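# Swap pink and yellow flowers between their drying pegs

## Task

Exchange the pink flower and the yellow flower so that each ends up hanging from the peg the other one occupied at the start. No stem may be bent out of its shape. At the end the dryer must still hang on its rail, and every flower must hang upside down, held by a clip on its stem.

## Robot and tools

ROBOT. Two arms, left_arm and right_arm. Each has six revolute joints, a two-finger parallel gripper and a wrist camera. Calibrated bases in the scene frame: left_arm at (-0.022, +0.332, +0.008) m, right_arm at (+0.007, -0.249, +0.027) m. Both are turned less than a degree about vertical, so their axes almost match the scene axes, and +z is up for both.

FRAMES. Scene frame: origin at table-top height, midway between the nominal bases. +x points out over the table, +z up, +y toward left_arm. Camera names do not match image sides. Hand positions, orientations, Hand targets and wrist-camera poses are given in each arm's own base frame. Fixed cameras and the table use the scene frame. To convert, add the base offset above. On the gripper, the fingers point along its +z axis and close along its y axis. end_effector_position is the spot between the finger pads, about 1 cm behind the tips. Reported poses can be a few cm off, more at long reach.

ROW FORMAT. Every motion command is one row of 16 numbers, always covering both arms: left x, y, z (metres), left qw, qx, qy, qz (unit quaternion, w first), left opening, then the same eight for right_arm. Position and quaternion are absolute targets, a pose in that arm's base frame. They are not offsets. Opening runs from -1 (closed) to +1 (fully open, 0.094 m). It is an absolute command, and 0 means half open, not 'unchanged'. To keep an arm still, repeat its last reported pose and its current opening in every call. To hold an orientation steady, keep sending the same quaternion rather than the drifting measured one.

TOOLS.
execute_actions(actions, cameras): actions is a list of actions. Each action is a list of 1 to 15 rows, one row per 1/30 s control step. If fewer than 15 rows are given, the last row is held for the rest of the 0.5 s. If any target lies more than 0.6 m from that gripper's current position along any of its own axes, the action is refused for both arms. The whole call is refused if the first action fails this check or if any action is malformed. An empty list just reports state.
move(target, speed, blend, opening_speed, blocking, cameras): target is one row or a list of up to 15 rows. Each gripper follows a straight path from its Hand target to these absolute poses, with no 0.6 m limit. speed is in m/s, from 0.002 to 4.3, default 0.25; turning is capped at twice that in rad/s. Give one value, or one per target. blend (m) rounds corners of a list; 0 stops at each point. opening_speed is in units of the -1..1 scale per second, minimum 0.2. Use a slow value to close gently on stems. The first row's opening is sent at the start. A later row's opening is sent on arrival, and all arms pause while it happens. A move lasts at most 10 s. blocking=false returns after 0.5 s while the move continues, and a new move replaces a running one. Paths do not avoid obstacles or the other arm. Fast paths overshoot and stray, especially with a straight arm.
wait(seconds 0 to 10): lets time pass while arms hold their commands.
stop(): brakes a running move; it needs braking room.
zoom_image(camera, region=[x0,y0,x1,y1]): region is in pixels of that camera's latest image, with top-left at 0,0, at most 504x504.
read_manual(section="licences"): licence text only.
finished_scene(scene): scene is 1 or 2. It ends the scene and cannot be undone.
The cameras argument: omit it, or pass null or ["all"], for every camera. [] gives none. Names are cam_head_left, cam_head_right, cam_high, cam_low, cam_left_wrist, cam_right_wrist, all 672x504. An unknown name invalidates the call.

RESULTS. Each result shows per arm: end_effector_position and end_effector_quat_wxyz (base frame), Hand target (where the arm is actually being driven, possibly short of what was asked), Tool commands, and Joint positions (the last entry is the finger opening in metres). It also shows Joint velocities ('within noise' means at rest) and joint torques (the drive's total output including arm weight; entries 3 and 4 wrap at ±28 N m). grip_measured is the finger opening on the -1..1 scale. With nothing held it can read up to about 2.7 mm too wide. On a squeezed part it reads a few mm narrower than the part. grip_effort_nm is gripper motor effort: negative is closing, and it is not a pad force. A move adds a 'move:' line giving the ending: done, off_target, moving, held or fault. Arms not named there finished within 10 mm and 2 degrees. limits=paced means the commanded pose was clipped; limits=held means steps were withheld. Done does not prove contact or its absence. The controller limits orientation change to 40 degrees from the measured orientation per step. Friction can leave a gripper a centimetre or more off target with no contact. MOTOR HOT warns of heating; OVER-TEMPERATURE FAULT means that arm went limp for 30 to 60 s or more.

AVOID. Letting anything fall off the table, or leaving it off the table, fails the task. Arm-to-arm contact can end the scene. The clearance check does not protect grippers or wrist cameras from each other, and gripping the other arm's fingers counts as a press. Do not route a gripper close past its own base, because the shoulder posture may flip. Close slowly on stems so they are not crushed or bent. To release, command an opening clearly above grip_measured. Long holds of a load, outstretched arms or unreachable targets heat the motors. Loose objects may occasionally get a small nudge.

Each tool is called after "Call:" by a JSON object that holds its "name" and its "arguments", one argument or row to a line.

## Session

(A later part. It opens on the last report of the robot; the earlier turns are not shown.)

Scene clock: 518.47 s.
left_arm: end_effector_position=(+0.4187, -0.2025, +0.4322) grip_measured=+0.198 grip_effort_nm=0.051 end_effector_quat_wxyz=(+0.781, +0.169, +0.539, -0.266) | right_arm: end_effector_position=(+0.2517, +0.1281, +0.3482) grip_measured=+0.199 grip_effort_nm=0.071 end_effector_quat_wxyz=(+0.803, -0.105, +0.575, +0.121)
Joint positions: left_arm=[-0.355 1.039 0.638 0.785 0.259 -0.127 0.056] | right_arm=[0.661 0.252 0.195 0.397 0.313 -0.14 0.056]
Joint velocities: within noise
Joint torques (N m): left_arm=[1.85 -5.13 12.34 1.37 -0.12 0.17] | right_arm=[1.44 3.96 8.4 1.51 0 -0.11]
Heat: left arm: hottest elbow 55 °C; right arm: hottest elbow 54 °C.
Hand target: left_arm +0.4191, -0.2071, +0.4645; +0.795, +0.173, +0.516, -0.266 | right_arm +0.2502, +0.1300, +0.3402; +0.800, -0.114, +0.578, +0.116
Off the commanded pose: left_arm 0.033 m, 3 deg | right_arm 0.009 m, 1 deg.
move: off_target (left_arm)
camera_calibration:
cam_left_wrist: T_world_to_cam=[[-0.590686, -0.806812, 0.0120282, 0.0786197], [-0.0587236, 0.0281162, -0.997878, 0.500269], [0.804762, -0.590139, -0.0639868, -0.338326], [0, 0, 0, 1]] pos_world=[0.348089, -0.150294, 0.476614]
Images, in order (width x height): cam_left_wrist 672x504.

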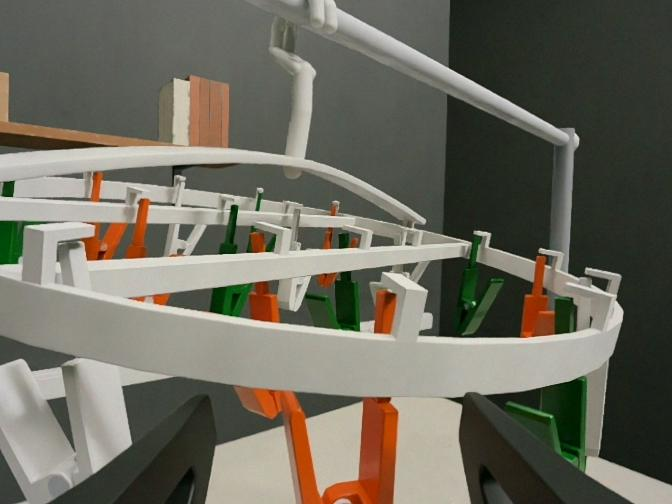

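Call:
{"name": "move", "arguments": {
  "target": [
    [0.421,-0.208,0.445,0.7953,0.1728,0.5165,-0.2661,0.2,0.25,0.13,0.34,0.7995,-0.1144,0.5781,0.1158,0.2]
  ],
  "speed": 0.08,
  "cameras": ["cam_left_wrist"]
}}

Scene clock: 521.57 s.
left_arm: end_effector_position=(+0.4198, -0.2029, +0.4337) grip_measured=+0.198 grip_effort_nm=0.046 end_effector_quat_wxyz=(+0.787, +0.169, +0.530, -0.266) | right_arm: end_effector_position=(+0.2517, +0.1281, +0.3482) grip_measured=+0.199 grip_effort_nm=0.076 end_effector_quat_wxyz=(+0.803, -0.105, +0.575, +0.121)
Joint positions: left_arm=[-0.355 1.054 0.638 0.82 0.258 -0.127 0.056] | right_arm=[0.661 0.252 0.195 0.397 0.313 -0.14 0.056]
Joint velocities: within noise
Joint torques (N m): left_arm=[1.85 -4.13 9.77 2.55 -0.11 0.18] | right_arm=[1.44 4.07 8.39 1.51 0.01 -0.12]
Heat: left arm: hottest elbow 55 °C; right arm: hottest elbow 53 °C.
Hand target: left_arm +0.4207, -0.2078, +0.4449; +0.795, +0.173, +0.517, -0.266 | right_arm +0.2502, +0.1300, +0.3402; +0.800, -0.114, +0.578, +0.116
Off the commanded pose: left_arm 0.013 m, 2 deg | right_arm 0.009 m, 1 deg.
move: off_target (left_arm)
camera_calibration:
cam_left_wrist: T_world_to_cam=[[-0.590441, -0.807058, 0.00603387, 0.0813969], [-0.0389585, 0.0210328, -0.999019, 0.492538], [0.80614, -0.590097, -0.0438604, -0.348642], [0, 0, 0, 1]] pos_world=[0.348303, -0.1504, 0.476272]
Images, in order (width x height): cam_left_wrist 672x504.

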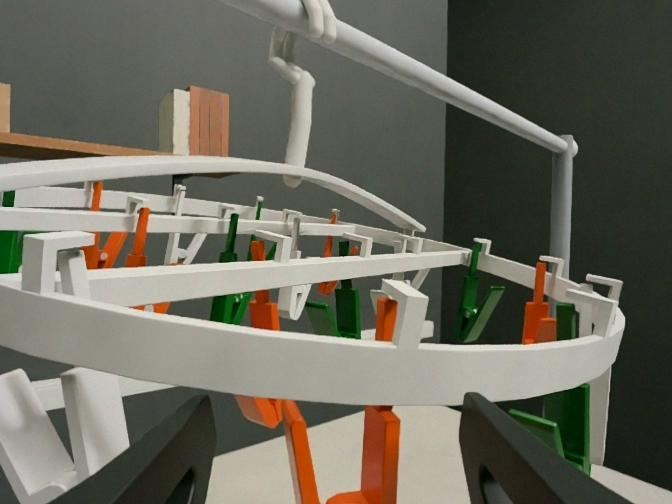

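Pitch corrected itself; continue down.

Call:
{"name": "move", "arguments": {
  "target": [
    [0.421,-0.208,0.425,0.7953,0.1728,0.5165,-0.2661,0.2,0.25,0.13,0.34,0.7995,-0.1144,0.5781,0.1158,0.2]
  ],
  "speed": 0.08,
  "cameras": ["cam_left_wrist"]
}}

Scene clock: 524.57 s.
left_arm: end_effector_position=(+0.4212, -0.2034, +0.4244) grip_measured=+0.198 grip_effort_nm=0.051 end_effector_quat_wxyz=(+0.792, +0.169, +0.523, -0.267) | right_arm: end_effector_position=(+0.2517, +0.1281, +0.3482) grip_measured=+0.199 grip_effort_nm=0.071 end_effector_quat_wxyz=(+0.803, -0.105, +0.575, +0.121)
Joint positions: left_arm=[-0.355 1.085 0.62 0.888 0.258 -0.127 0.056] | right_arm=[0.661 0.252 0.195 0.397 0.313 -0.14 0.056]
Joint velocities: within noise
Joint torques (N m): left_arm=[1.85 -4.31 8.25 2.5 -0.11 0.17] | right_arm=[1.44 4.13 8.35 1.52 0.02 -0.11]
Heat: left arm: hottest elbow 54 °C; right arm: hottest elbow 53 °C.
Hand target: left_arm +0.4210, -0.2079, +0.4250; +0.795, +0.173, +0.517, -0.266 | right_arm +0.2502, +0.1300, +0.3402; +0.800, -0.114, +0.578, +0.116
Off the commanded pose: left_arm 0.005 m, 1 deg | right_arm 0.009 m, 1 deg.
move: done
camera_calibration:
cam_left_wrist: T_world_to_cam=[[-0.59037, -0.807132, 0.000677972, 0.0840941], [-0.021575, 0.0149411, -0.999656, 0.475057], [0.806844, -0.590181, -0.0262347, -0.358334], [0, 0, 0, 1]] pos_world=[0.349016, -0.150705, 0.465436]
Images, in order (width x height): cam_left_wrist 672x504.

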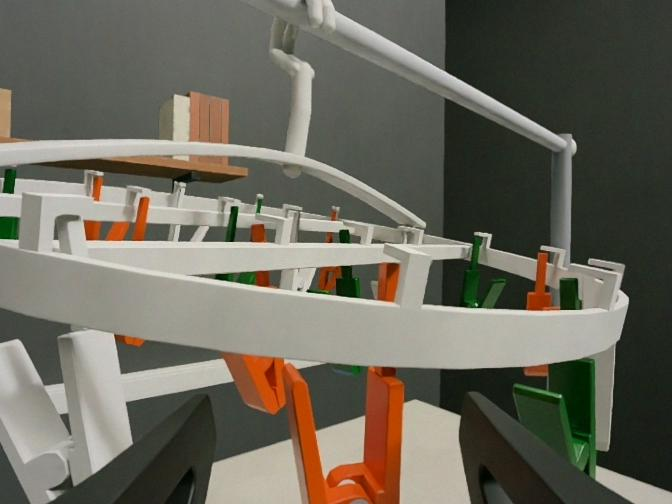

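Call:
{"name": "move", "arguments": {
  "target": [
    [0.421,-0.208,0.425,0.7953,0.1728,0.5165,-0.2661,0.2,0.334,0.317,0.216,0.7198,-0.2198,0.604,0.262,0.2]
  ],
  "speed": 0.2,
  "cameras": ["cam_head_left","cam_right_wrist"]
}}

Scene clock: 545.80 s.
left_arm: end_effector_position=(+0.4211, -0.2036, +0.4245) grip_measured=+0.198 grip_effort_nm=0.046 end_effector_quat_wxyz=(+0.792, +0.169, +0.522, -0.267) | right_arm: end_effector_position=(+0.3285, +0.3050, +0.2036) grip_measured=+0.199 grip_effort_nm=0.076 end_effector_quat_wxyz=(+0.712, -0.228, +0.616, +0.247)
Joint positions: left_arm=[-0.355 1.085 0.62 0.888 0.258 -0.126 0.056] | right_arm=[0.787 1.441 0.316 1.263 0.098 -0.034 0.056]
Joint velocities: within noise
Joint torques (N m): left_arm=[1.85 -4.37 8.25 2.55 -0.11 0.17] | right_arm=[1.44 -6.01 7.43 2.61 -0.08 0.2]
Heat: left arm: hottest elbow 51 °C; right arm: hottest elbow 50 °C.
Hand target: left_arm +0.4209, -0.2080, +0.4250; +0.795, +0.173, +0.517, -0.266 | right_arm +0.3334, +0.3165, +0.2160; +0.720, -0.220, +0.604, +0.262
Off the commanded pose: left_arm 0.004 m, 1 deg | right_arm 0.018 m, 3 deg.
move: off_target (right_arm)
camera_calibration:
cam_right_wrist: T_world_to_cam=[[0.636026, -0.771103, 0.0295146, 0.0191957], [-0.203913, -0.204835, -0.95732, 0.365574], [0.744238, 0.602862, -0.287518, -0.282901], [0, 0, 0, 1]] pos_world=[0.272882, 0.260234, 0.268065]
Images, in order (width x height): cam_head_left 672x504, cam_right_wrist 672x504.

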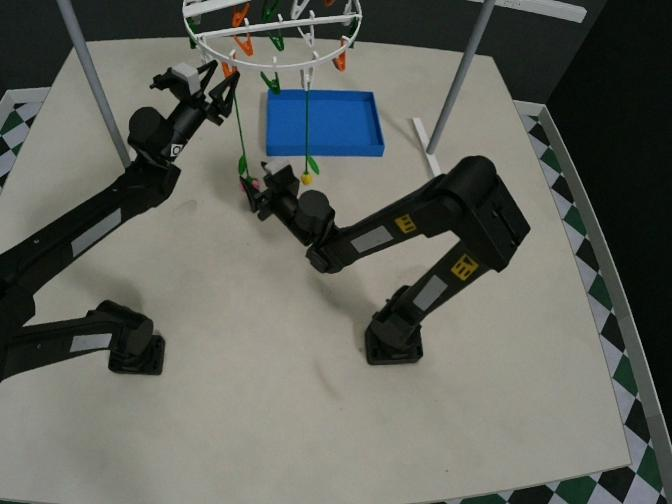

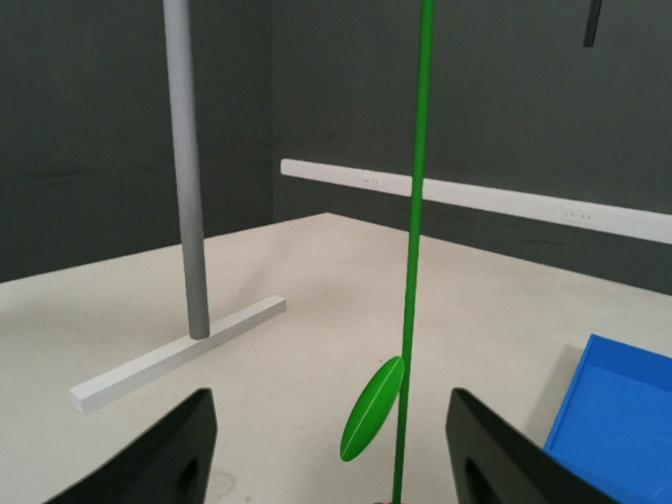

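Call:
{"name": "move", "arguments": {
  "target": [
    [0.421,-0.208,0.425,0.7953,0.1728,0.5165,-0.2661,0.2,0.352,0.290,0.250,0.7198,-0.2198,0.604,0.262,0.2],
    [0.421,-0.208,0.425,0.7953,0.1728,0.5165,-0.2661,0.2,0.378,0.312,0.250,0.7198,-0.2198,0.604,0.262,0.2]
  ],
  "speed": 0.15,
  "cameras": ["cam_right_wrist"]
}}

Scene clock: 555.10 s.
left_arm: end_effector_position=(+0.4211, -0.2036, +0.4245) grip_measured=+0.198 grip_effort_nm=0.056 end_effector_quat_wxyz=(+0.792, +0.169, +0.522, -0.267) | right_arm: end_effector_position=(+0.3649, +0.3057, +0.2376) grip_measured=+0.199 grip_effort_nm=0.071 end_effector_quat_wxyz=(+0.714, -0.230, +0.610, +0.256)
Joint positions: left_arm=[-0.355 1.085 0.62 0.888 0.258 -0.126 0.056] | right_arm=[0.695 1.379 0.411 1.119 -0.009 -0.015 0.056]
Joint velocities: within noise
Joint torques (N m): left_arm=[1.85 -4.31 8.27 2.58 -0.11 0.17] | right_arm=[-0.03 -6.77 9.06 1.66 -0.07 0.2]
Heat: left arm: hottest elbow 50 °C; right arm: hottest elbow 48 °C.
Hand target: left_arm +0.4209, -0.2080, +0.4250; +0.795, +0.173, +0.517, -0.266 | right_arm +0.3773, +0.3114, +0.2501; +0.720, -0.220, +0.604, +0.262
Off the commanded pose: left_arm 0.004 m, 1 deg | right_arm 0.019 m, 2 deg.
move: off_target (right_arm)
camera_calibration:
cam_right_wrist: T_world_to_cam=[[0.648706, -0.760599, 0.025869, -0.011429], [-0.19191, -0.196381, -0.961564, 0.399729], [0.736445, 0.618808, -0.27336, -0.30615], [0, 0, 0, 1]] pos_world=[0.309588, 0.259254, 0.300971]
Images, in order (width x height): cam_right_wrist 672x504.

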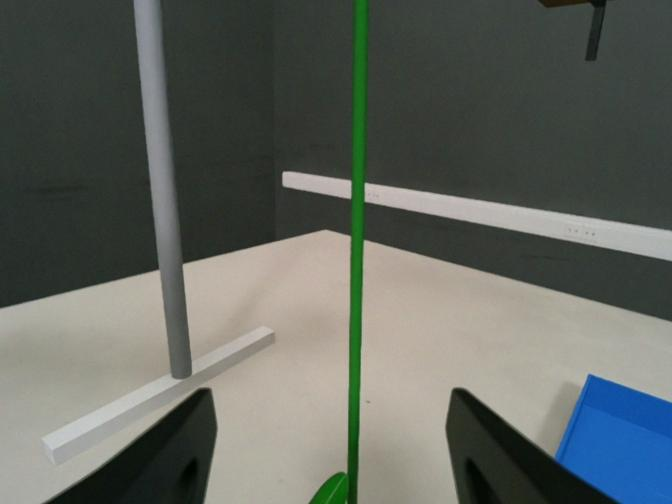

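Call:
{"name": "move", "arguments": {
  "target": [
    [0.421,-0.208,0.425,0.7953,0.1728,0.5165,-0.2661,0.2,0.414,0.331,0.256,0.7198,-0.2198,0.604,0.262,0.2]
  ],
  "speed": 0.12,
  "cameras": ["cam_right_wrist","cam_low"]
}}

Scene clock: 558.33 s.
left_arm: end_effector_position=(+0.4211, -0.2036, +0.4245) grip_measured=+0.198 grip_effort_nm=0.051 end_effector_quat_wxyz=(+0.792, +0.169, +0.522, -0.267) | right_arm: end_effector_position=(+0.3995, +0.3254, +0.2452) grip_measured=+0.199 grip_effort_nm=0.071 end_effector_quat_wxyz=(+0.715, -0.230, +0.608, +0.257)
Joint positions: left_arm=[-0.355 1.085 0.62 0.888 0.258 -0.126 0.056] | right_arm=[0.674 1.454 0.52 1.089 -0.031 -0.011 0.056]
Joint velocities: within noise
Joint torques (N m): left_arm=[1.9 -4.37 8.27 2.55 -0.11 0.17] | right_arm=[-0.21 -8.29 9.42 1.62 -0.08 0.19]
Heat: left arm: hottest elbow 49 °C; right arm: hottest elbow 48 °C.
Hand target: left_arm +0.4209, -0.2080, +0.4250; +0.795, +0.173, +0.517, -0.266 | right_arm +0.4132, +0.3304, +0.2560; +0.720, -0.220, +0.604, +0.262
Off the commanded pose: left_arm 0.004 m, 1 deg | right_arm 0.019 m, 1 deg.
move: off_target (right_arm)
camera_calibration:
cam_right_wrist: T_world_to_cam=[[0.649799, -0.759689, 0.0251726, -0.0196566], [-0.189593, -0.194061, -0.962494, 0.416024], [0.736082, 0.620655, -0.270132, -0.342952], [0, 0, 0, 1]] pos_world=[0.344088, 0.278656, 0.308273]
Images, in order (width x height): cam_low 672x504, cam_right_wrist 672x504.

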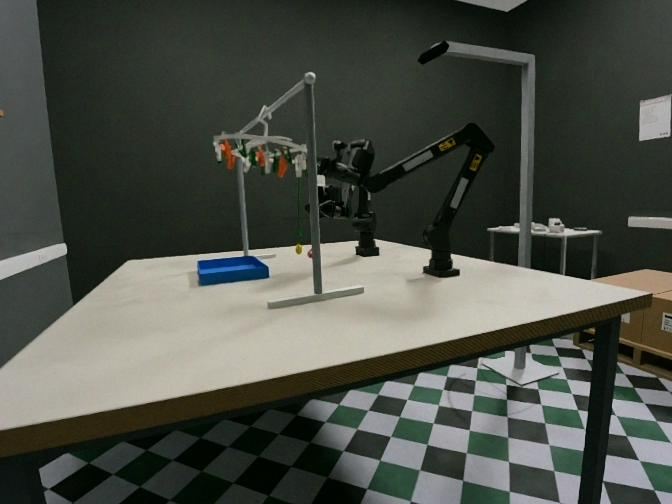

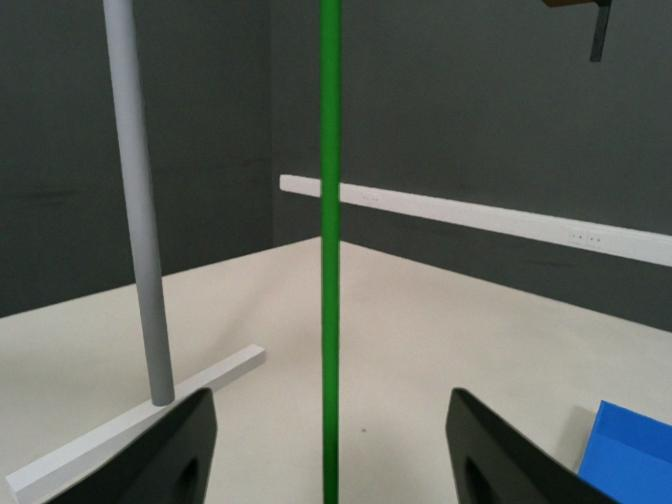

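Call:
{"name": "move", "arguments": {
  "target": [
    [0.421,-0.208,0.425,0.7953,0.1728,0.5165,-0.2661,0.2,0.412,0.332,0.232,0.7198,-0.2198,0.604,0.262,0.2],
    [0.421,-0.208,0.425,0.7953,0.1728,0.5165,-0.2661,0.2,0.412,0.332,0.232,0.7198,-0.2198,0.604,0.262,-0.96]
  ],
  "speed": 0.12,
  "opening_speed": 0.25,
  "cameras": ["cam_right_wrist","cam_left_wrist"]
}}

Scene clock: 567.80 s.
left_arm: end_effector_position=(+0.4211, -0.2036, +0.4245) grip_measured=+0.198 grip_effort_nm=0.046 end_effector_quat_wxyz=(+0.792, +0.169, +0.522, -0.267) | right_arm: end_effector_position=(+0.4039, +0.3285, +0.2239) grip_measured=-0.959 grip_effort_nm=-0.989 end_effector_quat_wxyz=(+0.713, -0.230, +0.611, +0.256)
Joint positions: left_arm=[-0.355 1.085 0.62 0.888 0.258 -0.126 0.056] | right_arm=[0.674 1.531 0.52 1.16 -0.029 -0.011 0.002]
Joint velocities: within noise
Joint torques (N m): left_arm=[1.85 -4.37 8.27 2.55 -0.11 0.17] | right_arm=[0.32 -9.17 7.5 2.61 0.08 0.19]
Heat: left arm: hottest elbow 49 °C; right arm: hottest elbow 47 °C.
Hand target: left_arm +0.4209, -0.2080, +0.4250; +0.795, +0.173, +0.517, -0.266 | right_arm +0.4116, +0.3318, +0.2320; +0.720, -0.220, +0.604, +0.262
Off the commanded pose: left_arm 0.004 m, 1 deg | right_arm 0.012 m, 2 deg.
move: off_target (right_arm); target 2's new opening was sent with right_arm's hand 0.012 m and 2 deg from that target
camera_calibration:
cam_left_wrist: T_world_to_cam=[[-0.590554, -0.806998, 0.000246511, 0.0842403], [-0.0209916, 0.0150561, -0.999666, 0.474874], [0.806725, -0.590362, -0.0258317, -0.358486], [0, 0, 0, 1]] pos_world=[0.348917, -0.150804, 0.465434]
cam_right_wrist: T_world_to_cam=[[0.648463, -0.760847, 0.0246473, -0.0185886], [-0.195328, -0.197595, -0.960626, 0.400125], [0.73576, 0.618117, -0.276748, -0.351445], [0, 0, 0, 1]] pos_world=[0.348789, 0.282154, 0.287567]
Images, in order (width x height): cam_left_wrist 672x504, cam_right_wrist 672x504.

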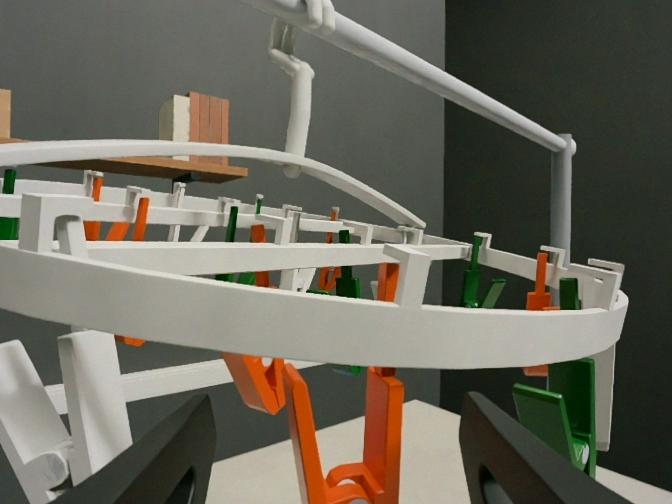

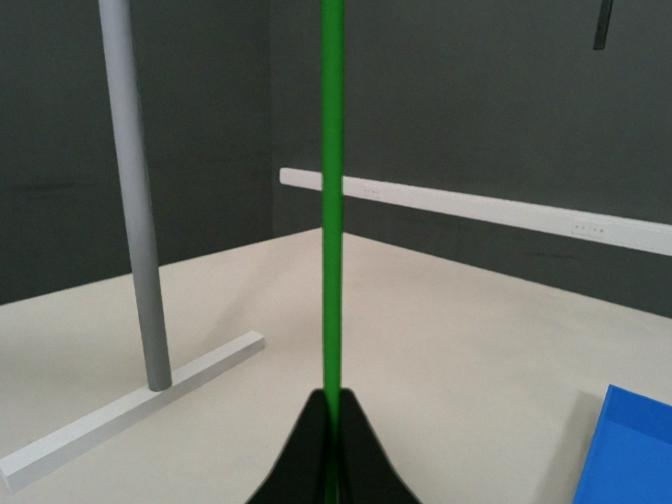

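Call:
{"name": "move", "arguments": {
  "target": [
    [0.421,-0.208,0.425,0.7953,0.1728,0.5165,-0.2661,-0.61,0.412,0.332,0.232,0.7198,-0.2198,0.604,0.262,-0.96]
  ],
  "opening_speed": 0.25,
  "cameras": ["cam_right_wrist","cam_left_wrist"]
}}

Call:
{"name": "zoom_image", "arguments": {
  "camera": "cam_left_wrist",
  "region": [180, 204, 500, 504]
}}

Scene clock: 573.37 s.
left_arm: end_effector_position=(+0.4211, -0.2035, +0.4246) grip_measured=-0.603 grip_effort_nm=-0.701 end_effector_quat_wxyz=(+0.792, +0.169, +0.522, -0.266) | right_arm: end_effector_position=(+0.4039, +0.3285, +0.2239) grip_measured=-0.958 grip_effort_nm=-0.969 end_effector_quat_wxyz=(+0.713, -0.230, +0.611, +0.256)
Joint positions: left_arm=[-0.355 1.085 0.62 0.889 0.258 -0.126 0.019] | right_arm=[0.674 1.531 0.52 1.16 -0.029 -0.011 0.002]
Joint velocities: left_arm=[-0.005 0.015 -0.007 -0.007 0.037 -0.081 0.006] | right_arm=[within noise]
Joint torques (N m): left_arm=[1.85 -4.31 8.27 2.54 -0.1 0.16] | right_arm=[0.26 -9.35 7.51 2.56 0.09 0.18]
Heat: left arm: hottest elbow 48 °C; right arm: hottest elbow 47 °C.
Hand target: left_arm +0.4210, -0.2079, +0.4250; +0.795, +0.173, +0.517, -0.266 | right_arm +0.4116, +0.3318, +0.2319; +0.720, -0.220, +0.604, +0.262
Off the commanded pose: left_arm 0.005 m, 1 deg | right_arm 0.012 m, 2 deg.
move: off_target (right_arm)
camera_calibration:
cam_left_wrist: T_world_to_cam=[[-0.590264, -0.807211, 0.000209991, 0.0840644], [-0.02033, 0.0146061, -0.999687, 0.474681], [0.806954, -0.590083, -0.025032, -0.358814], [0, 0, 0, 1]] pos_world=[0.348817, -0.150805, 0.465533]
cam_right_wrist: T_world_to_cam=[[0.648463, -0.760847, 0.0246473, -0.0185886], [-0.195328, -0.197595, -0.960626, 0.400125], [0.73576, 0.618117, -0.276748, -0.351445], [0, 0, 0, 1]] pos_world=[0.348789, 0.282154, 0.287567]
Images, in order (width x height): cam_left_wrist 672x504, cam_right_wrist 672x504.

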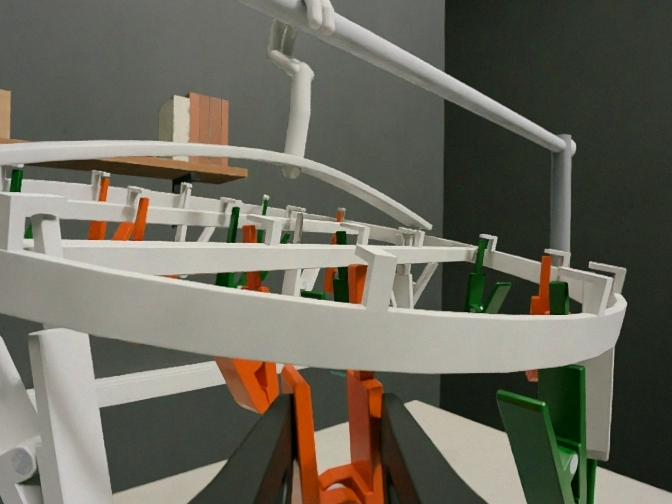

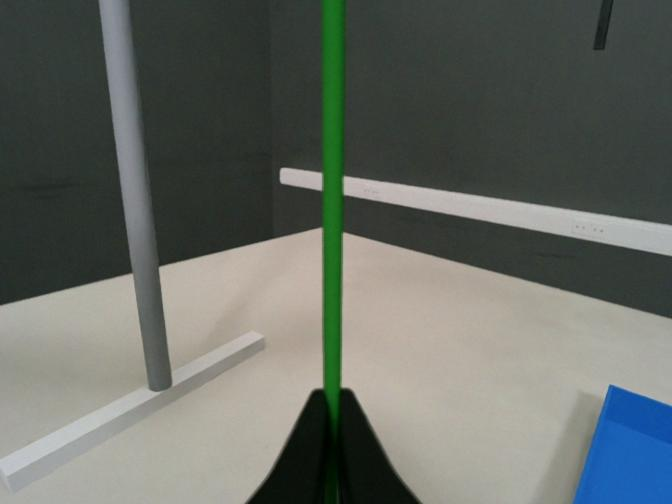

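Scaled by 1.575 from the camera's 672x504 image, which has a finer 960x720 frame.

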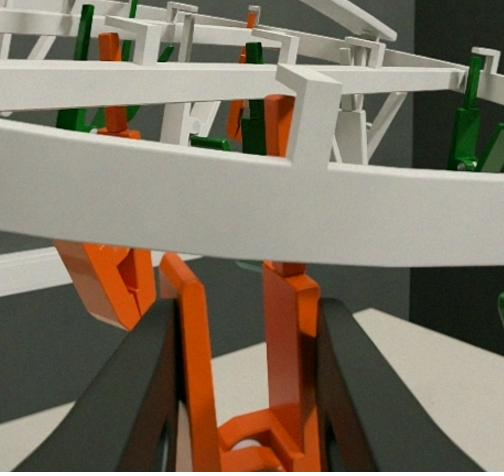

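Call:
{"name": "move", "arguments": {
  "target": [
    [0.421,-0.208,0.425,0.7953,0.1728,0.5165,-0.2661,-0.69,0.412,0.332,0.232,0.7198,-0.2198,0.604,0.262,-0.96]
  ],
  "opening_speed": 0.25,
  "cameras": ["cam_left_wrist"]
}}

Call:
{"name": "zoom_image", "arguments": {
  "camera": "cam_left_wrist",
  "region": [180, 204, 500, 504]
}}

Scene clock: 576.57 s.
left_arm: end_effector_position=(+0.4211, -0.2035, +0.4246) grip_measured=-0.614 grip_effort_nm=-1.067 end_effector_quat_wxyz=(+0.793, +0.169, +0.522, -0.266) | right_arm: end_effector_position=(+0.4039, +0.3285, +0.2239) grip_measured=-0.955 grip_effort_nm=-0.911 end_effector_quat_wxyz=(+0.713, -0.230, +0.611, +0.256)
Joint positions: left_arm=[-0.355 1.085 0.62 0.889 0.258 -0.126 0.018] | right_arm=[0.674 1.531 0.52 1.16 -0.029 -0.011 0.002]
Joint velocities: within noise
Joint torques (N m): left_arm=[1.85 -4.37 8.28 2.52 -0.11 0.16] | right_arm=[0.44 -9.29 7.54 2.56 0.07 0.18]
Heat: left arm: hottest elbow 48 °C; right arm: hottest elbow 46 °C.
Hand target: left_arm +0.4210, -0.2079, +0.4250; +0.795, +0.173, +0.517, -0.266 | right_arm +0.4116, +0.3318, +0.2319; +0.720, -0.220, +0.604, +0.262
Off the commanded pose: left_arm 0.005 m, 1 deg | right_arm 0.012 m, 2 deg.
move: off_target (right_arm)
camera_calibration:
cam_left_wrist: T_world_to_cam=[[-0.590155, -0.80729, -0.000152203, 0.0841833], [-0.0201164, 0.0148942, -0.999687, 0.47465], [0.807039, -0.589967, -0.0250296, -0.358827], [0, 0, 0, 1]] pos_world=[0.348817, -0.150806, 0.465533]
Images, in order (width x height): cam_left_wrist 672x504.

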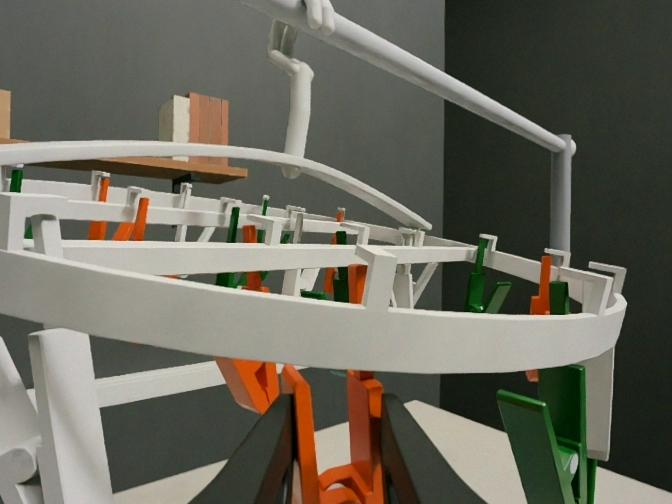

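Scaled by 1.575 from the camera's 672x504 image, which has a finer 960x720 frame.

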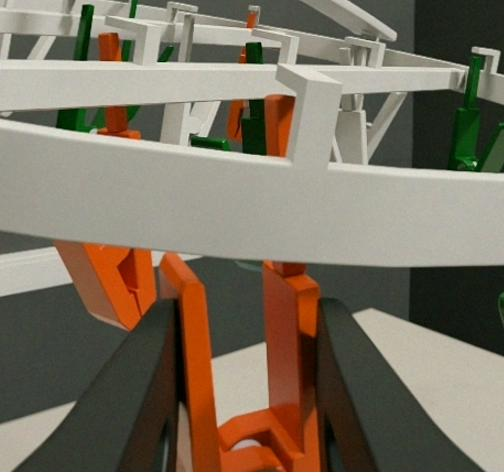

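Call:
{"name": "move", "arguments": {
  "target": [
    [0.421,-0.208,0.425,0.7953,0.1728,0.5165,-0.2661,-0.69,0.412,0.332,0.185,0.7198,-0.2198,0.604,0.262,-0.96]
  ],
  "speed": 0.08,
  "cameras": ["cam_left_wrist","cam_right_wrist","cam_head_left"]
}}

Scene clock: 579.30 s.
left_arm: end_effector_position=(+0.4211, -0.2035, +0.4246) grip_measured=-0.614 grip_effort_nm=-1.067 end_effector_quat_wxyz=(+0.793, +0.169, +0.522, -0.266) | right_arm: end_effector_position=(+0.4082, +0.3319, +0.1844) grip_measured=-0.958 grip_effort_nm=-0.979 end_effector_quat_wxyz=(+0.718, -0.228, +0.606, +0.257)
Joint positions: left_arm=[-0.355 1.085 0.62 0.889 0.258 -0.126 0.018] | right_arm=[0.674 1.697 0.52 1.34 -0.029 -0.011 0.002]
Joint velocities: within noise
Joint torques (N m): left_arm=[1.85 -4.37 8.27 2.52 -0.11 0.16] | right_arm=[0.21 -10.7 5.08 2.63 0.08 0.18]
Heat: left arm: hottest elbow 48 °C; right arm: hottest elbow 46 °C.
Hand target: left_arm +0.4210, -0.2079, +0.4250; +0.795, +0.173, +0.517, -0.266 | right_arm +0.4119, +0.3320, +0.1850; +0.720, -0.220, +0.604, +0.262
Off the commanded pose: left_arm 0.005 m, 1 deg | right_arm 0.004 m, 1 deg.
move: done
camera_calibration:
cam_left_wrist: T_world_to_cam=[[-0.590155, -0.80729, -0.000152203, 0.0841833], [-0.0201164, 0.0148942, -0.999687, 0.47465], [0.807039, -0.589967, -0.0250296, -0.358827], [0, 0, 0, 1]] pos_world=[0.348817, -0.150806, 0.465533]
cam_right_wrist: T_world_to_cam=[[0.648195, -0.76106, 0.0251081, -0.0176857], [-0.184376, -0.188854, -0.964541, 0.356988], [0.738816, 0.620581, -0.262735, -0.372221], [0, 0, 0, 1]] pos_world=[0.352287, 0.284952, 0.246978]
Images, in order (width x height): cam_head_left 672x504, cam_left_wrist 672x504, cam_right_wrist 672x504.

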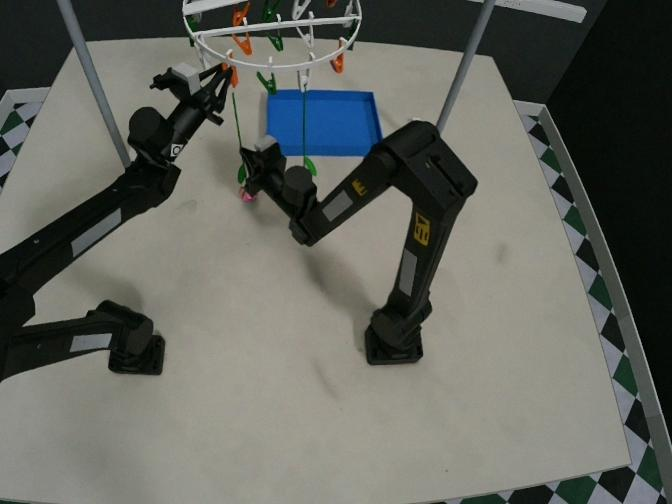

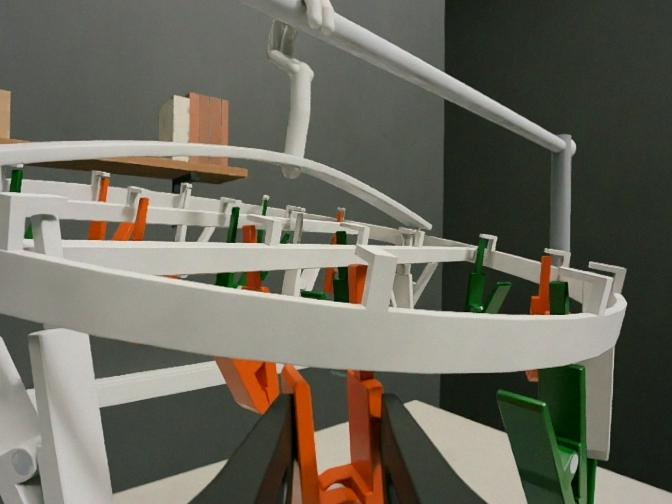

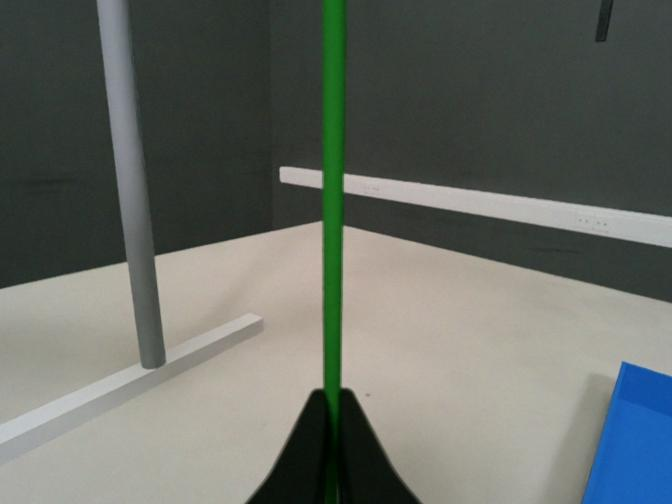

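Call:
{"name": "move", "arguments": {
  "target": [
    [0.421,-0.208,0.425,0.7953,0.1728,0.5165,-0.2661,-0.69,0.330,0.264,0.19,0.7198,-0.2198,0.604,0.262,-0.96]
  ],
  "speed": 0.15,
  "cameras": ["cam_head_left","cam_low"]
}}

Call:
{"name": "move", "arguments": {
  "target": [
    [0.421,-0.208,0.415,0.7953,0.1728,0.5165,-0.2661,0.2,0.330,0.264,0.19,0.7198,-0.2198,0.604,0.262,-0.96]
  ],
  "opening_speed": 0.25,
  "cameras": ["cam_left_wrist"]
}}

Scene clock: 584.63 s.
left_arm: end_effector_position=(+0.4211, -0.2035, +0.4246) grip_measured=-0.614 grip_effort_nm=-1.067 end_effector_quat_wxyz=(+0.793, +0.169, +0.522, -0.266) | right_arm: end_effector_position=(+0.3308, +0.2700, +0.1873) grip_measured=-0.958 grip_effort_nm=-0.960 end_effector_quat_wxyz=(+0.718, -0.229, +0.605, +0.258)
Joint positions: left_arm=[-0.355 1.085 0.62 0.889 0.258 -0.126 0.018] | right_arm=[0.672 1.521 0.252 1.433 -0.034 -0.01 0.002]
Joint velocities: within noise
Joint torques (N m): left_arm=[1.85 -4.31 8.27 2.51 -0.11 0.16] | right_arm=[-0.09 -7.71 2.95 2.51 -0.07 0.19]
Heat: left arm: hottest elbow 48 °C; right arm: hottest elbow 45 °C.
Hand target: left_arm +0.4210, -0.2079, +0.4250; +0.795, +0.173, +0.517, -0.266 | right_arm +0.3300, +0.2642, +0.1900; +0.720, -0.220, +0.604, +0.262
Off the commanded pose: left_arm 0.005 m, 1 deg | right_arm 0.007 m, 1 deg.
move: done
Images, in order (width x height): cam_head_left 672x504, cam_low 672x504.

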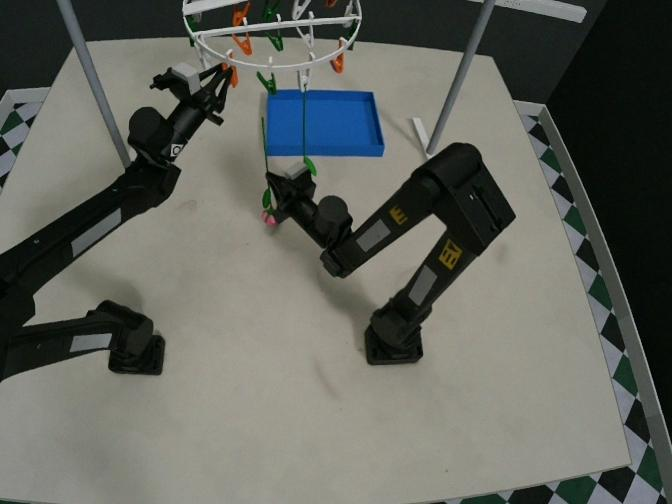

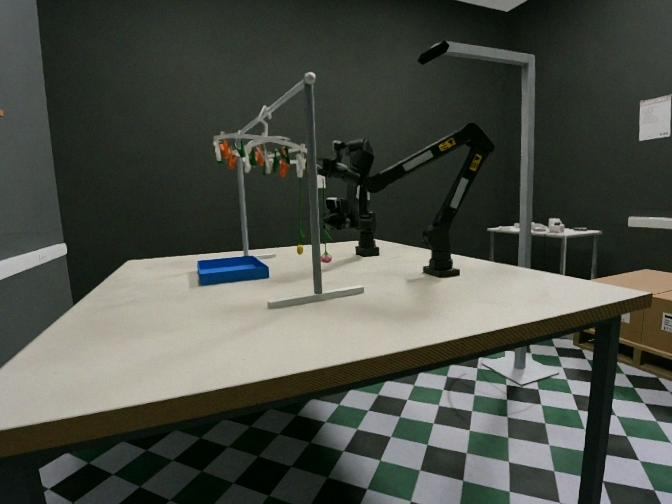

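Scene clock: 588.47 s.
left_arm: end_effector_position=(+0.4211, -0.2034, +0.4168) grip_measured=+0.197 grip_effort_nm=0.051 end_effector_quat_wxyz=(+0.794, +0.169, +0.520, -0.266) | right_arm: end_effector_position=(+0.3308, +0.2698, +0.1872) grip_measured=-0.953 grip_effort_nm=-0.891 end_effector_quat_wxyz=(+0.717, -0.228, +0.605, +0.258)
Joint positions: left_arm=[-0.355 1.101 0.605 0.925 0.258 -0.126 0.056] | right_arm=[0.671 1.521 0.251 1.433 -0.034 -0.01 0.002]
Joint velocities: within noise
Joint torques (N m): left_arm=[1.79 -4.25 7.94 2.51 -0.09 0.16] | right_arm=[-0.38 -7.65 3 2.56 -0.07 0.18]
Heat: left arm: hottest elbow 48 °C; right arm: hottest elbow 45 °C.
Hand target: left_arm +0.4210, -0.2080, +0.4148; +0.795, +0.173, +0.517, -0.266 | right_arm +0.3300, +0.2642, +0.1899; +0.720, -0.220, +0.604, +0.262
Off the commanded pose: left_arm 0.005 m, 1 deg | right_arm 0.006 m, 1 deg.
move: done
camera_calibration:
cam_left_wrist: T_world_to_cam=[[-0.58989, -0.807483, -0.00116629, 0.0844871], [-0.0162882, 0.0133431, -0.999778, 0.464912], [0.807319, -0.58974, -0.0210234, -0.360711], [0, 0, 0, 1]] pos_world=[0.34862, -0.150707, 0.457325]
Images, in order (width x height): cam_left_wrist 672x504.

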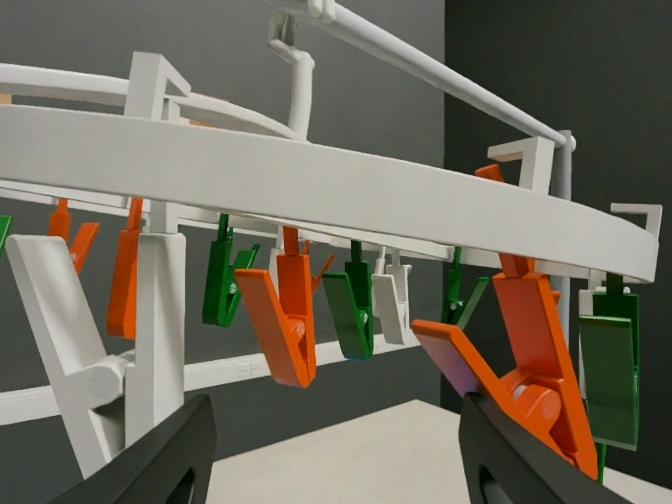

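Call:
{"name": "wait", "arguments": {
  "seconds": 0.5,
  "cameras": ["cam_left_wrist","cam_high"]
}}

Scene clock: 589.77 s.
left_arm: end_effector_position=(+0.4211, -0.2034, +0.4168) grip_measured=+0.198 grip_effort_nm=0.051 end_effector_quat_wxyz=(+0.794, +0.169, +0.520, -0.266) | right_arm: end_effector_position=(+0.3309, +0.2696, +0.1873) grip_measured=-0.952 grip_effort_nm=-0.877 end_effector_quat_wxyz=(+0.718, -0.228, +0.605, +0.258)
Joint positions: left_arm=[-0.355 1.101 0.605 0.925 0.258 -0.126 0.056] | right_arm=[0.671 1.521 0.251 1.433 -0.034 -0.01 0.002]
Joint velocities: within noise
Joint torques (N m): left_arm=[1.85 -4.25 7.94 2.51 -0.08 0.16] | right_arm=[-0.26 -7.88 3.04 2.56 -0.07 0.2]
Heat: left arm: hottest elbow 48 °C; right arm: hottest elbow 44 °C.
Hand target: left_arm +0.4210, -0.2080, +0.4148; +0.795, +0.173, +0.517, -0.266 | right_arm +0.3301, +0.2641, +0.1901; +0.720, -0.220, +0.604, +0.262
Tool commands: left_gripper/opening=+0.2 right_gripper/opening=-0.96
Off the commanded pose: left_arm 0.005 m, 1 deg | right_arm 0.006 m, 1 deg.
wait: 0.50 s; at rest from the start
camera_calibration:
cam_left_wrist: T_world_to_cam=[[-0.58989, -0.807483, -0.00116629, 0.0844871], [-0.0162882, 0.0133431, -0.999778, 0.464912], [0.807319, -0.58974, -0.0210234, -0.360711], [0, 0, 0, 1]] pos_world=[0.34862, -0.150707, 0.457325]
Images, in order (width x height): cam_high 672x504, cam_left_wrist 672x504.

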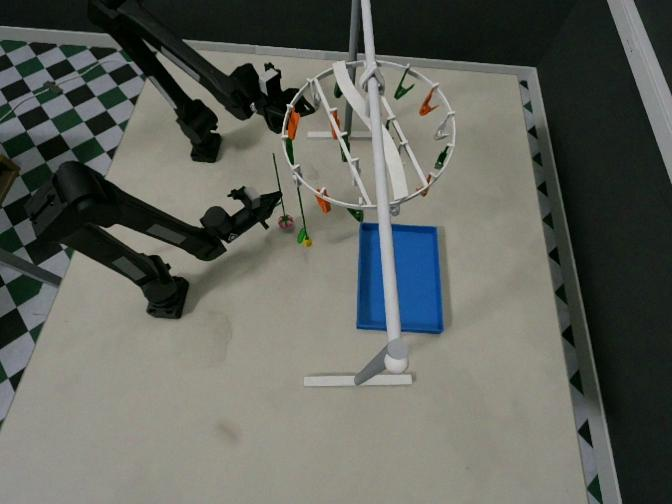

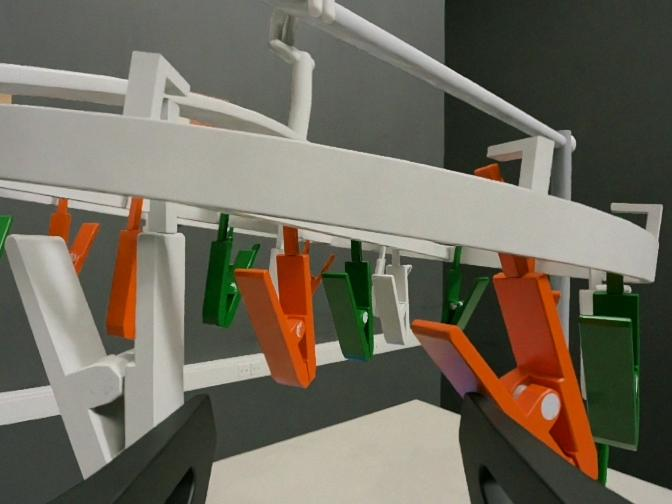

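Call:
{"name": "move", "arguments": {
  "target": [
    [0.397,-0.190,0.410,0.7953,0.1728,0.5165,-0.2661,0.2,0.330,0.264,0.19,0.7198,-0.2198,0.604,0.262,-0.96],
    [0.350,-0.156,0.400,0.7953,0.1728,0.5165,-0.2661,0.2,0.330,0.264,0.19,0.7198,-0.2198,0.604,0.262,-0.96]
  ],
  "speed": 0.06,
  "cameras": ["cam_left_wrist","cam_high"]
}}

Scene clock: 595.53 s.
left_arm: end_effector_position=(+0.3504, -0.1598, +0.3979) grip_measured=+0.198 grip_effort_nm=0.046 end_effector_quat_wxyz=(+0.795, +0.177, +0.515, -0.265) | right_arm: end_effector_position=(+0.3309, +0.2696, +0.1873) grip_measured=-0.958 grip_effort_nm=-0.979 end_effector_quat_wxyz=(+0.718, -0.228, +0.605, +0.258)
Joint positions: left_arm=[-0.276 0.848 0.407 0.887 0.343 -0.15 0.056] | right_arm=[0.671 1.521 0.251 1.433 -0.034 -0.01 0.002]
Joint velocities: within noise
Joint torques (N m): left_arm=[3.19 -3.02 8.2 1.42 0.05 -0.05] | right_arm=[-0.32 -7.94 3 2.54 -0.06 0.19]
Heat: left arm: hottest elbow 48 °C; right arm: hottest elbow 44 °C.
Hand target: left_arm +0.3500, -0.1560, +0.4001; +0.795, +0.173, +0.516, -0.266 | right_arm +0.3301, +0.2641, +0.1900; +0.720, -0.220, +0.604, +0.262
Off the commanded pose: left_arm 0.004 m, 1 deg | right_arm 0.006 m, 1 deg.
move: done
camera_calibration:
cam_left_wrist: T_world_to_cam=[[-0.596091, -0.802703, -0.0185376, 0.0879401], [-0.00205465, 0.0246127, -0.999695, 0.441168], [0.802914, -0.595871, -0.0163207, -0.279615], [0, 0, 0, 1]] pos_world=[0.277833, -0.106883, 0.4381]
Images, in order (width x height): cam_high 672x504, cam_left_wrist 672x504.

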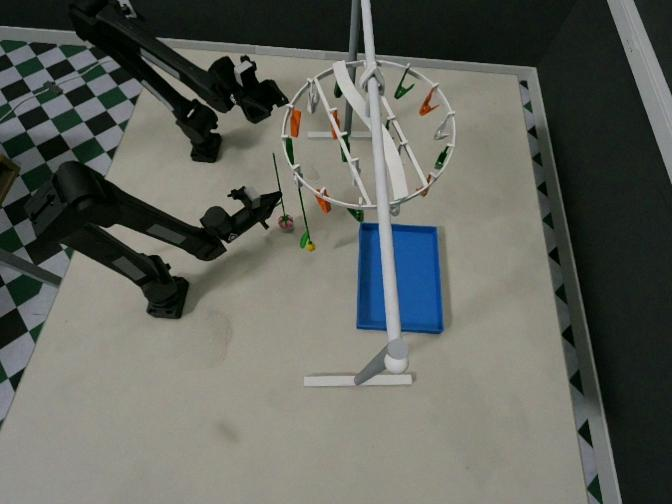

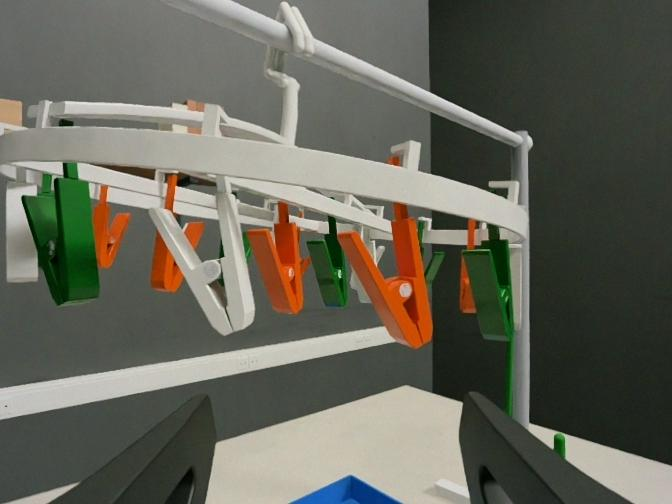

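Call:
{"name": "move", "arguments": {
  "target": [
    [0.30,-0.21,0.37,0.7953,0.1728,0.5165,-0.2661,-0.3,0.330,0.264,0.265,0.7198,-0.2198,0.604,0.262,-0.96]
  ],
  "speed": 0.12,
  "cameras": ["cam_left_wrist","cam_right_wrist","cam_head_left"]
}}

Scene clock: 604.70 s.
left_arm: end_effector_position=(+0.3046, -0.2090, +0.3625) grip_measured=-0.298 grip_effort_nm=-0.115 end_effector_quat_wxyz=(+0.788, +0.171, +0.528, -0.266) | right_arm: end_effector_position=(+0.3168, +0.2586, +0.2402) grip_measured=-0.953 grip_effort_nm=-0.882 end_effector_quat_wxyz=(+0.706, -0.233, +0.618, +0.255)
Joint positions: left_arm=[-0.572 0.797 0.304 0.886 0.061 -0.037 0.033] | right_arm=[0.671 1.123 0.251 0.999 -0.035 -0.01 0.002]
Joint velocities: left_arm=[within noise] | right_arm=[0.005 -0.015 -0.027 0.012 -0.022 0.037 -0.004]
Joint torques (N m): left_arm=[1.79 -2.14 8.17 2.41 -0.09 0.2] | right_arm=[-0.21 -4.01 10.29 1.68 -0.08 0.19]
Heat: left arm: hottest elbow 48 °C; right arm: hottest elbow 43 °C.
Hand target: left_arm +0.3001, -0.2098, +0.3699; +0.795, +0.173, +0.517, -0.266 | right_arm +0.3287, +0.2630, +0.2652; +0.720, -0.220, +0.604, +0.262
Off the commanded pose: left_arm 0.009 m, 2 deg | right_arm 0.029 m, 3 deg.
move: off_target (right_arm)
camera_calibration:
cam_left_wrist: T_world_to_cam=[[-0.590956, -0.806704, 0.000683193, 0.011034], [-0.0335029, 0.0236966, -0.999158, 0.416035], [0.806008, -0.590481, -0.0410306, -0.263581], [0, 0, 0, 1]] pos_world=[0.232907, -0.156597, 0.404862]
cam_right_wrist: T_world_to_cam=[[0.650958, -0.758747, 0.0236074, -0.0167667], [-0.210142, -0.209998, -0.954851, 0.391394], [0.729448, 0.616607, -0.296144, -0.232545], [0, 0, 0, 1]] pos_world=[0.262792, 0.212859, 0.305252]
Images, in order (width x height): cam_head_left 672x504, cam_left_wrist 672x504, cam_right_wrist 672x504.

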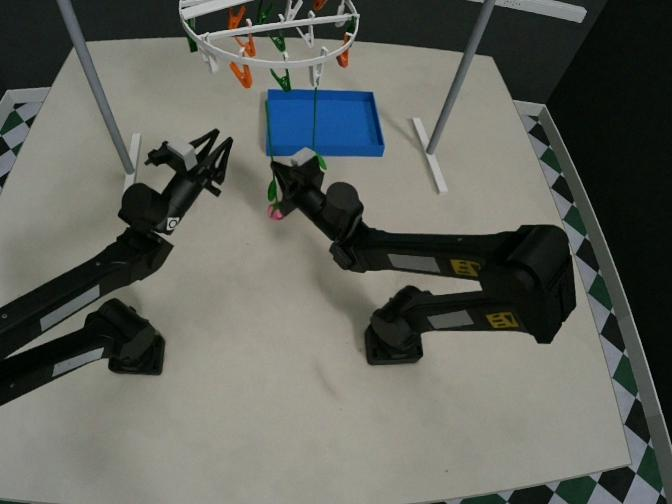

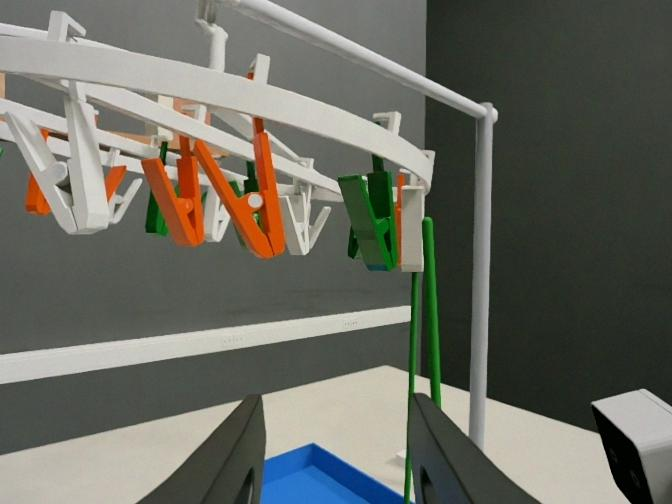

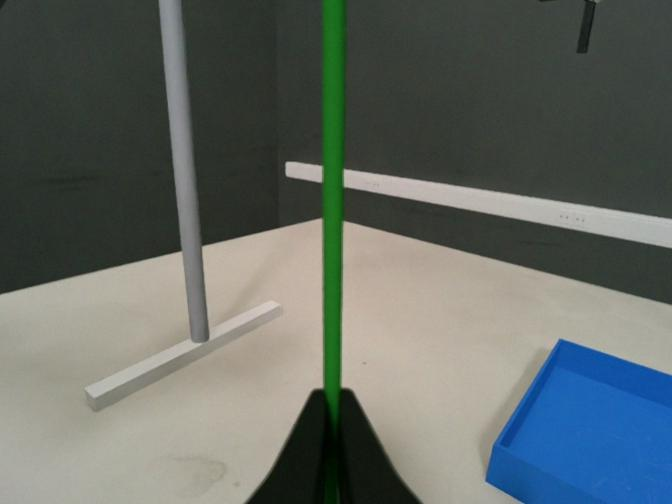

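Call:
{"name": "move", "arguments": {
  "target": [
    [0.299,-0.260,0.350,0.7953,0.1728,0.5165,-0.2661,-0.3,0.330,0.264,0.265,0.7198,-0.2198,0.604,0.262,-0.96]
  ],
  "speed": 0.12,
  "cameras": ["cam_left_wrist","cam_right_wrist"]
}}

Scene clock: 610.43 s.
left_arm: end_effector_position=(+0.2981, -0.2546, +0.3377) grip_measured=-0.298 grip_effort_nm=-0.115 end_effector_quat_wxyz=(+0.787, +0.174, +0.530, -0.264) | right_arm: end_effector_position=(+0.3168, +0.2585, +0.2403) grip_measured=-0.960 grip_effort_nm=-0.994 end_effector_quat_wxyz=(+0.706, -0.233, +0.618, +0.255)
Joint positions: left_arm=[-0.75 0.975 0.304 1.061 -0.101 0.035 0.033] | right_arm=[0.671 1.122 0.251 0.998 -0.036 -0.01 0.002]
Joint velocities: within noise
Joint torques (N m): left_arm=[1.85 -1.9 8.87 2.55 -0.04 0.18] | right_arm=[-0.32 -3.96 10.26 1.69 -0.06 0.2]
Heat: left arm: hottest elbow 48 °C; right arm: hottest elbow 44 °C.
Hand target: left_arm +0.2987, -0.2598, +0.3498; +0.795, +0.173, +0.517, -0.266 | right_arm +0.3288, +0.2630, +0.2651; +0.720, -0.220, +0.604, +0.262
Off the commanded pose: left_arm 0.013 m, 2 deg | right_arm 0.029 m, 3 deg.
move: off_target (left_arm, right_arm)
camera_calibration:
cam_left_wrist: T_world_to_cam=[[-0.591537, -0.806265, -0.00457609, -0.0275321], [-0.0348678, 0.0312511, -0.998903, 0.394375], [0.805524, -0.590728, -0.0465989, -0.284339], [0, 0, 0, 1]] pos_world=[0.226506, -0.20249, 0.380567]
cam_right_wrist: T_world_to_cam=[[0.651019, -0.758694, 0.0236228, -0.0168768], [-0.210342, -0.210217, -0.954759, 0.39154], [0.729336, 0.616597, -0.29644, -0.232332], [0, 0, 0, 1]] pos_world=[0.262792, 0.212759, 0.305352]
Images, in order (width x height): cam_left_wrist 672x504, cam_right_wrist 672x504.

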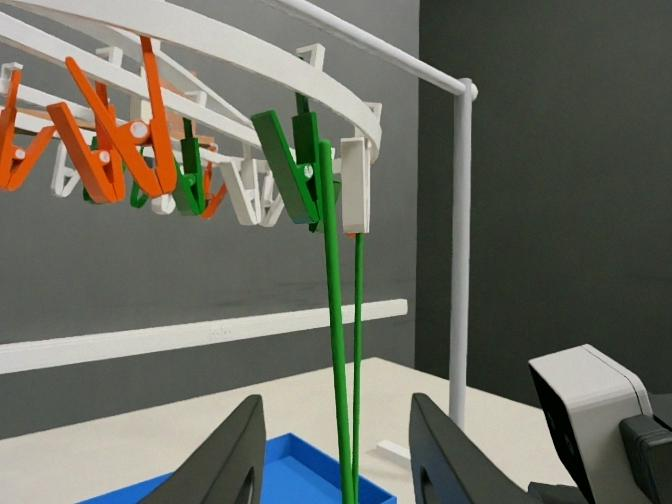

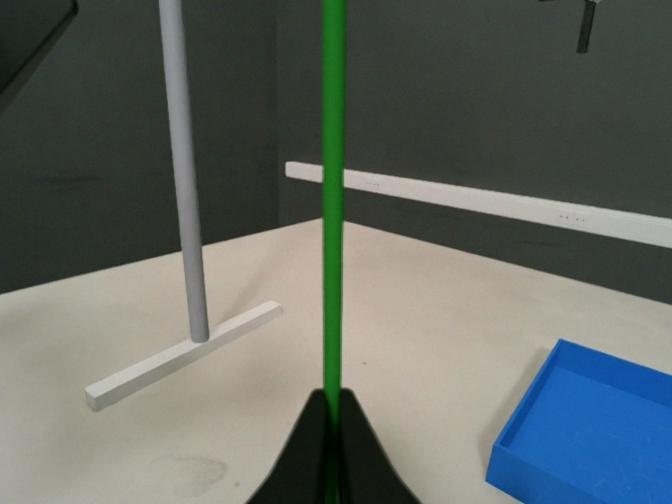

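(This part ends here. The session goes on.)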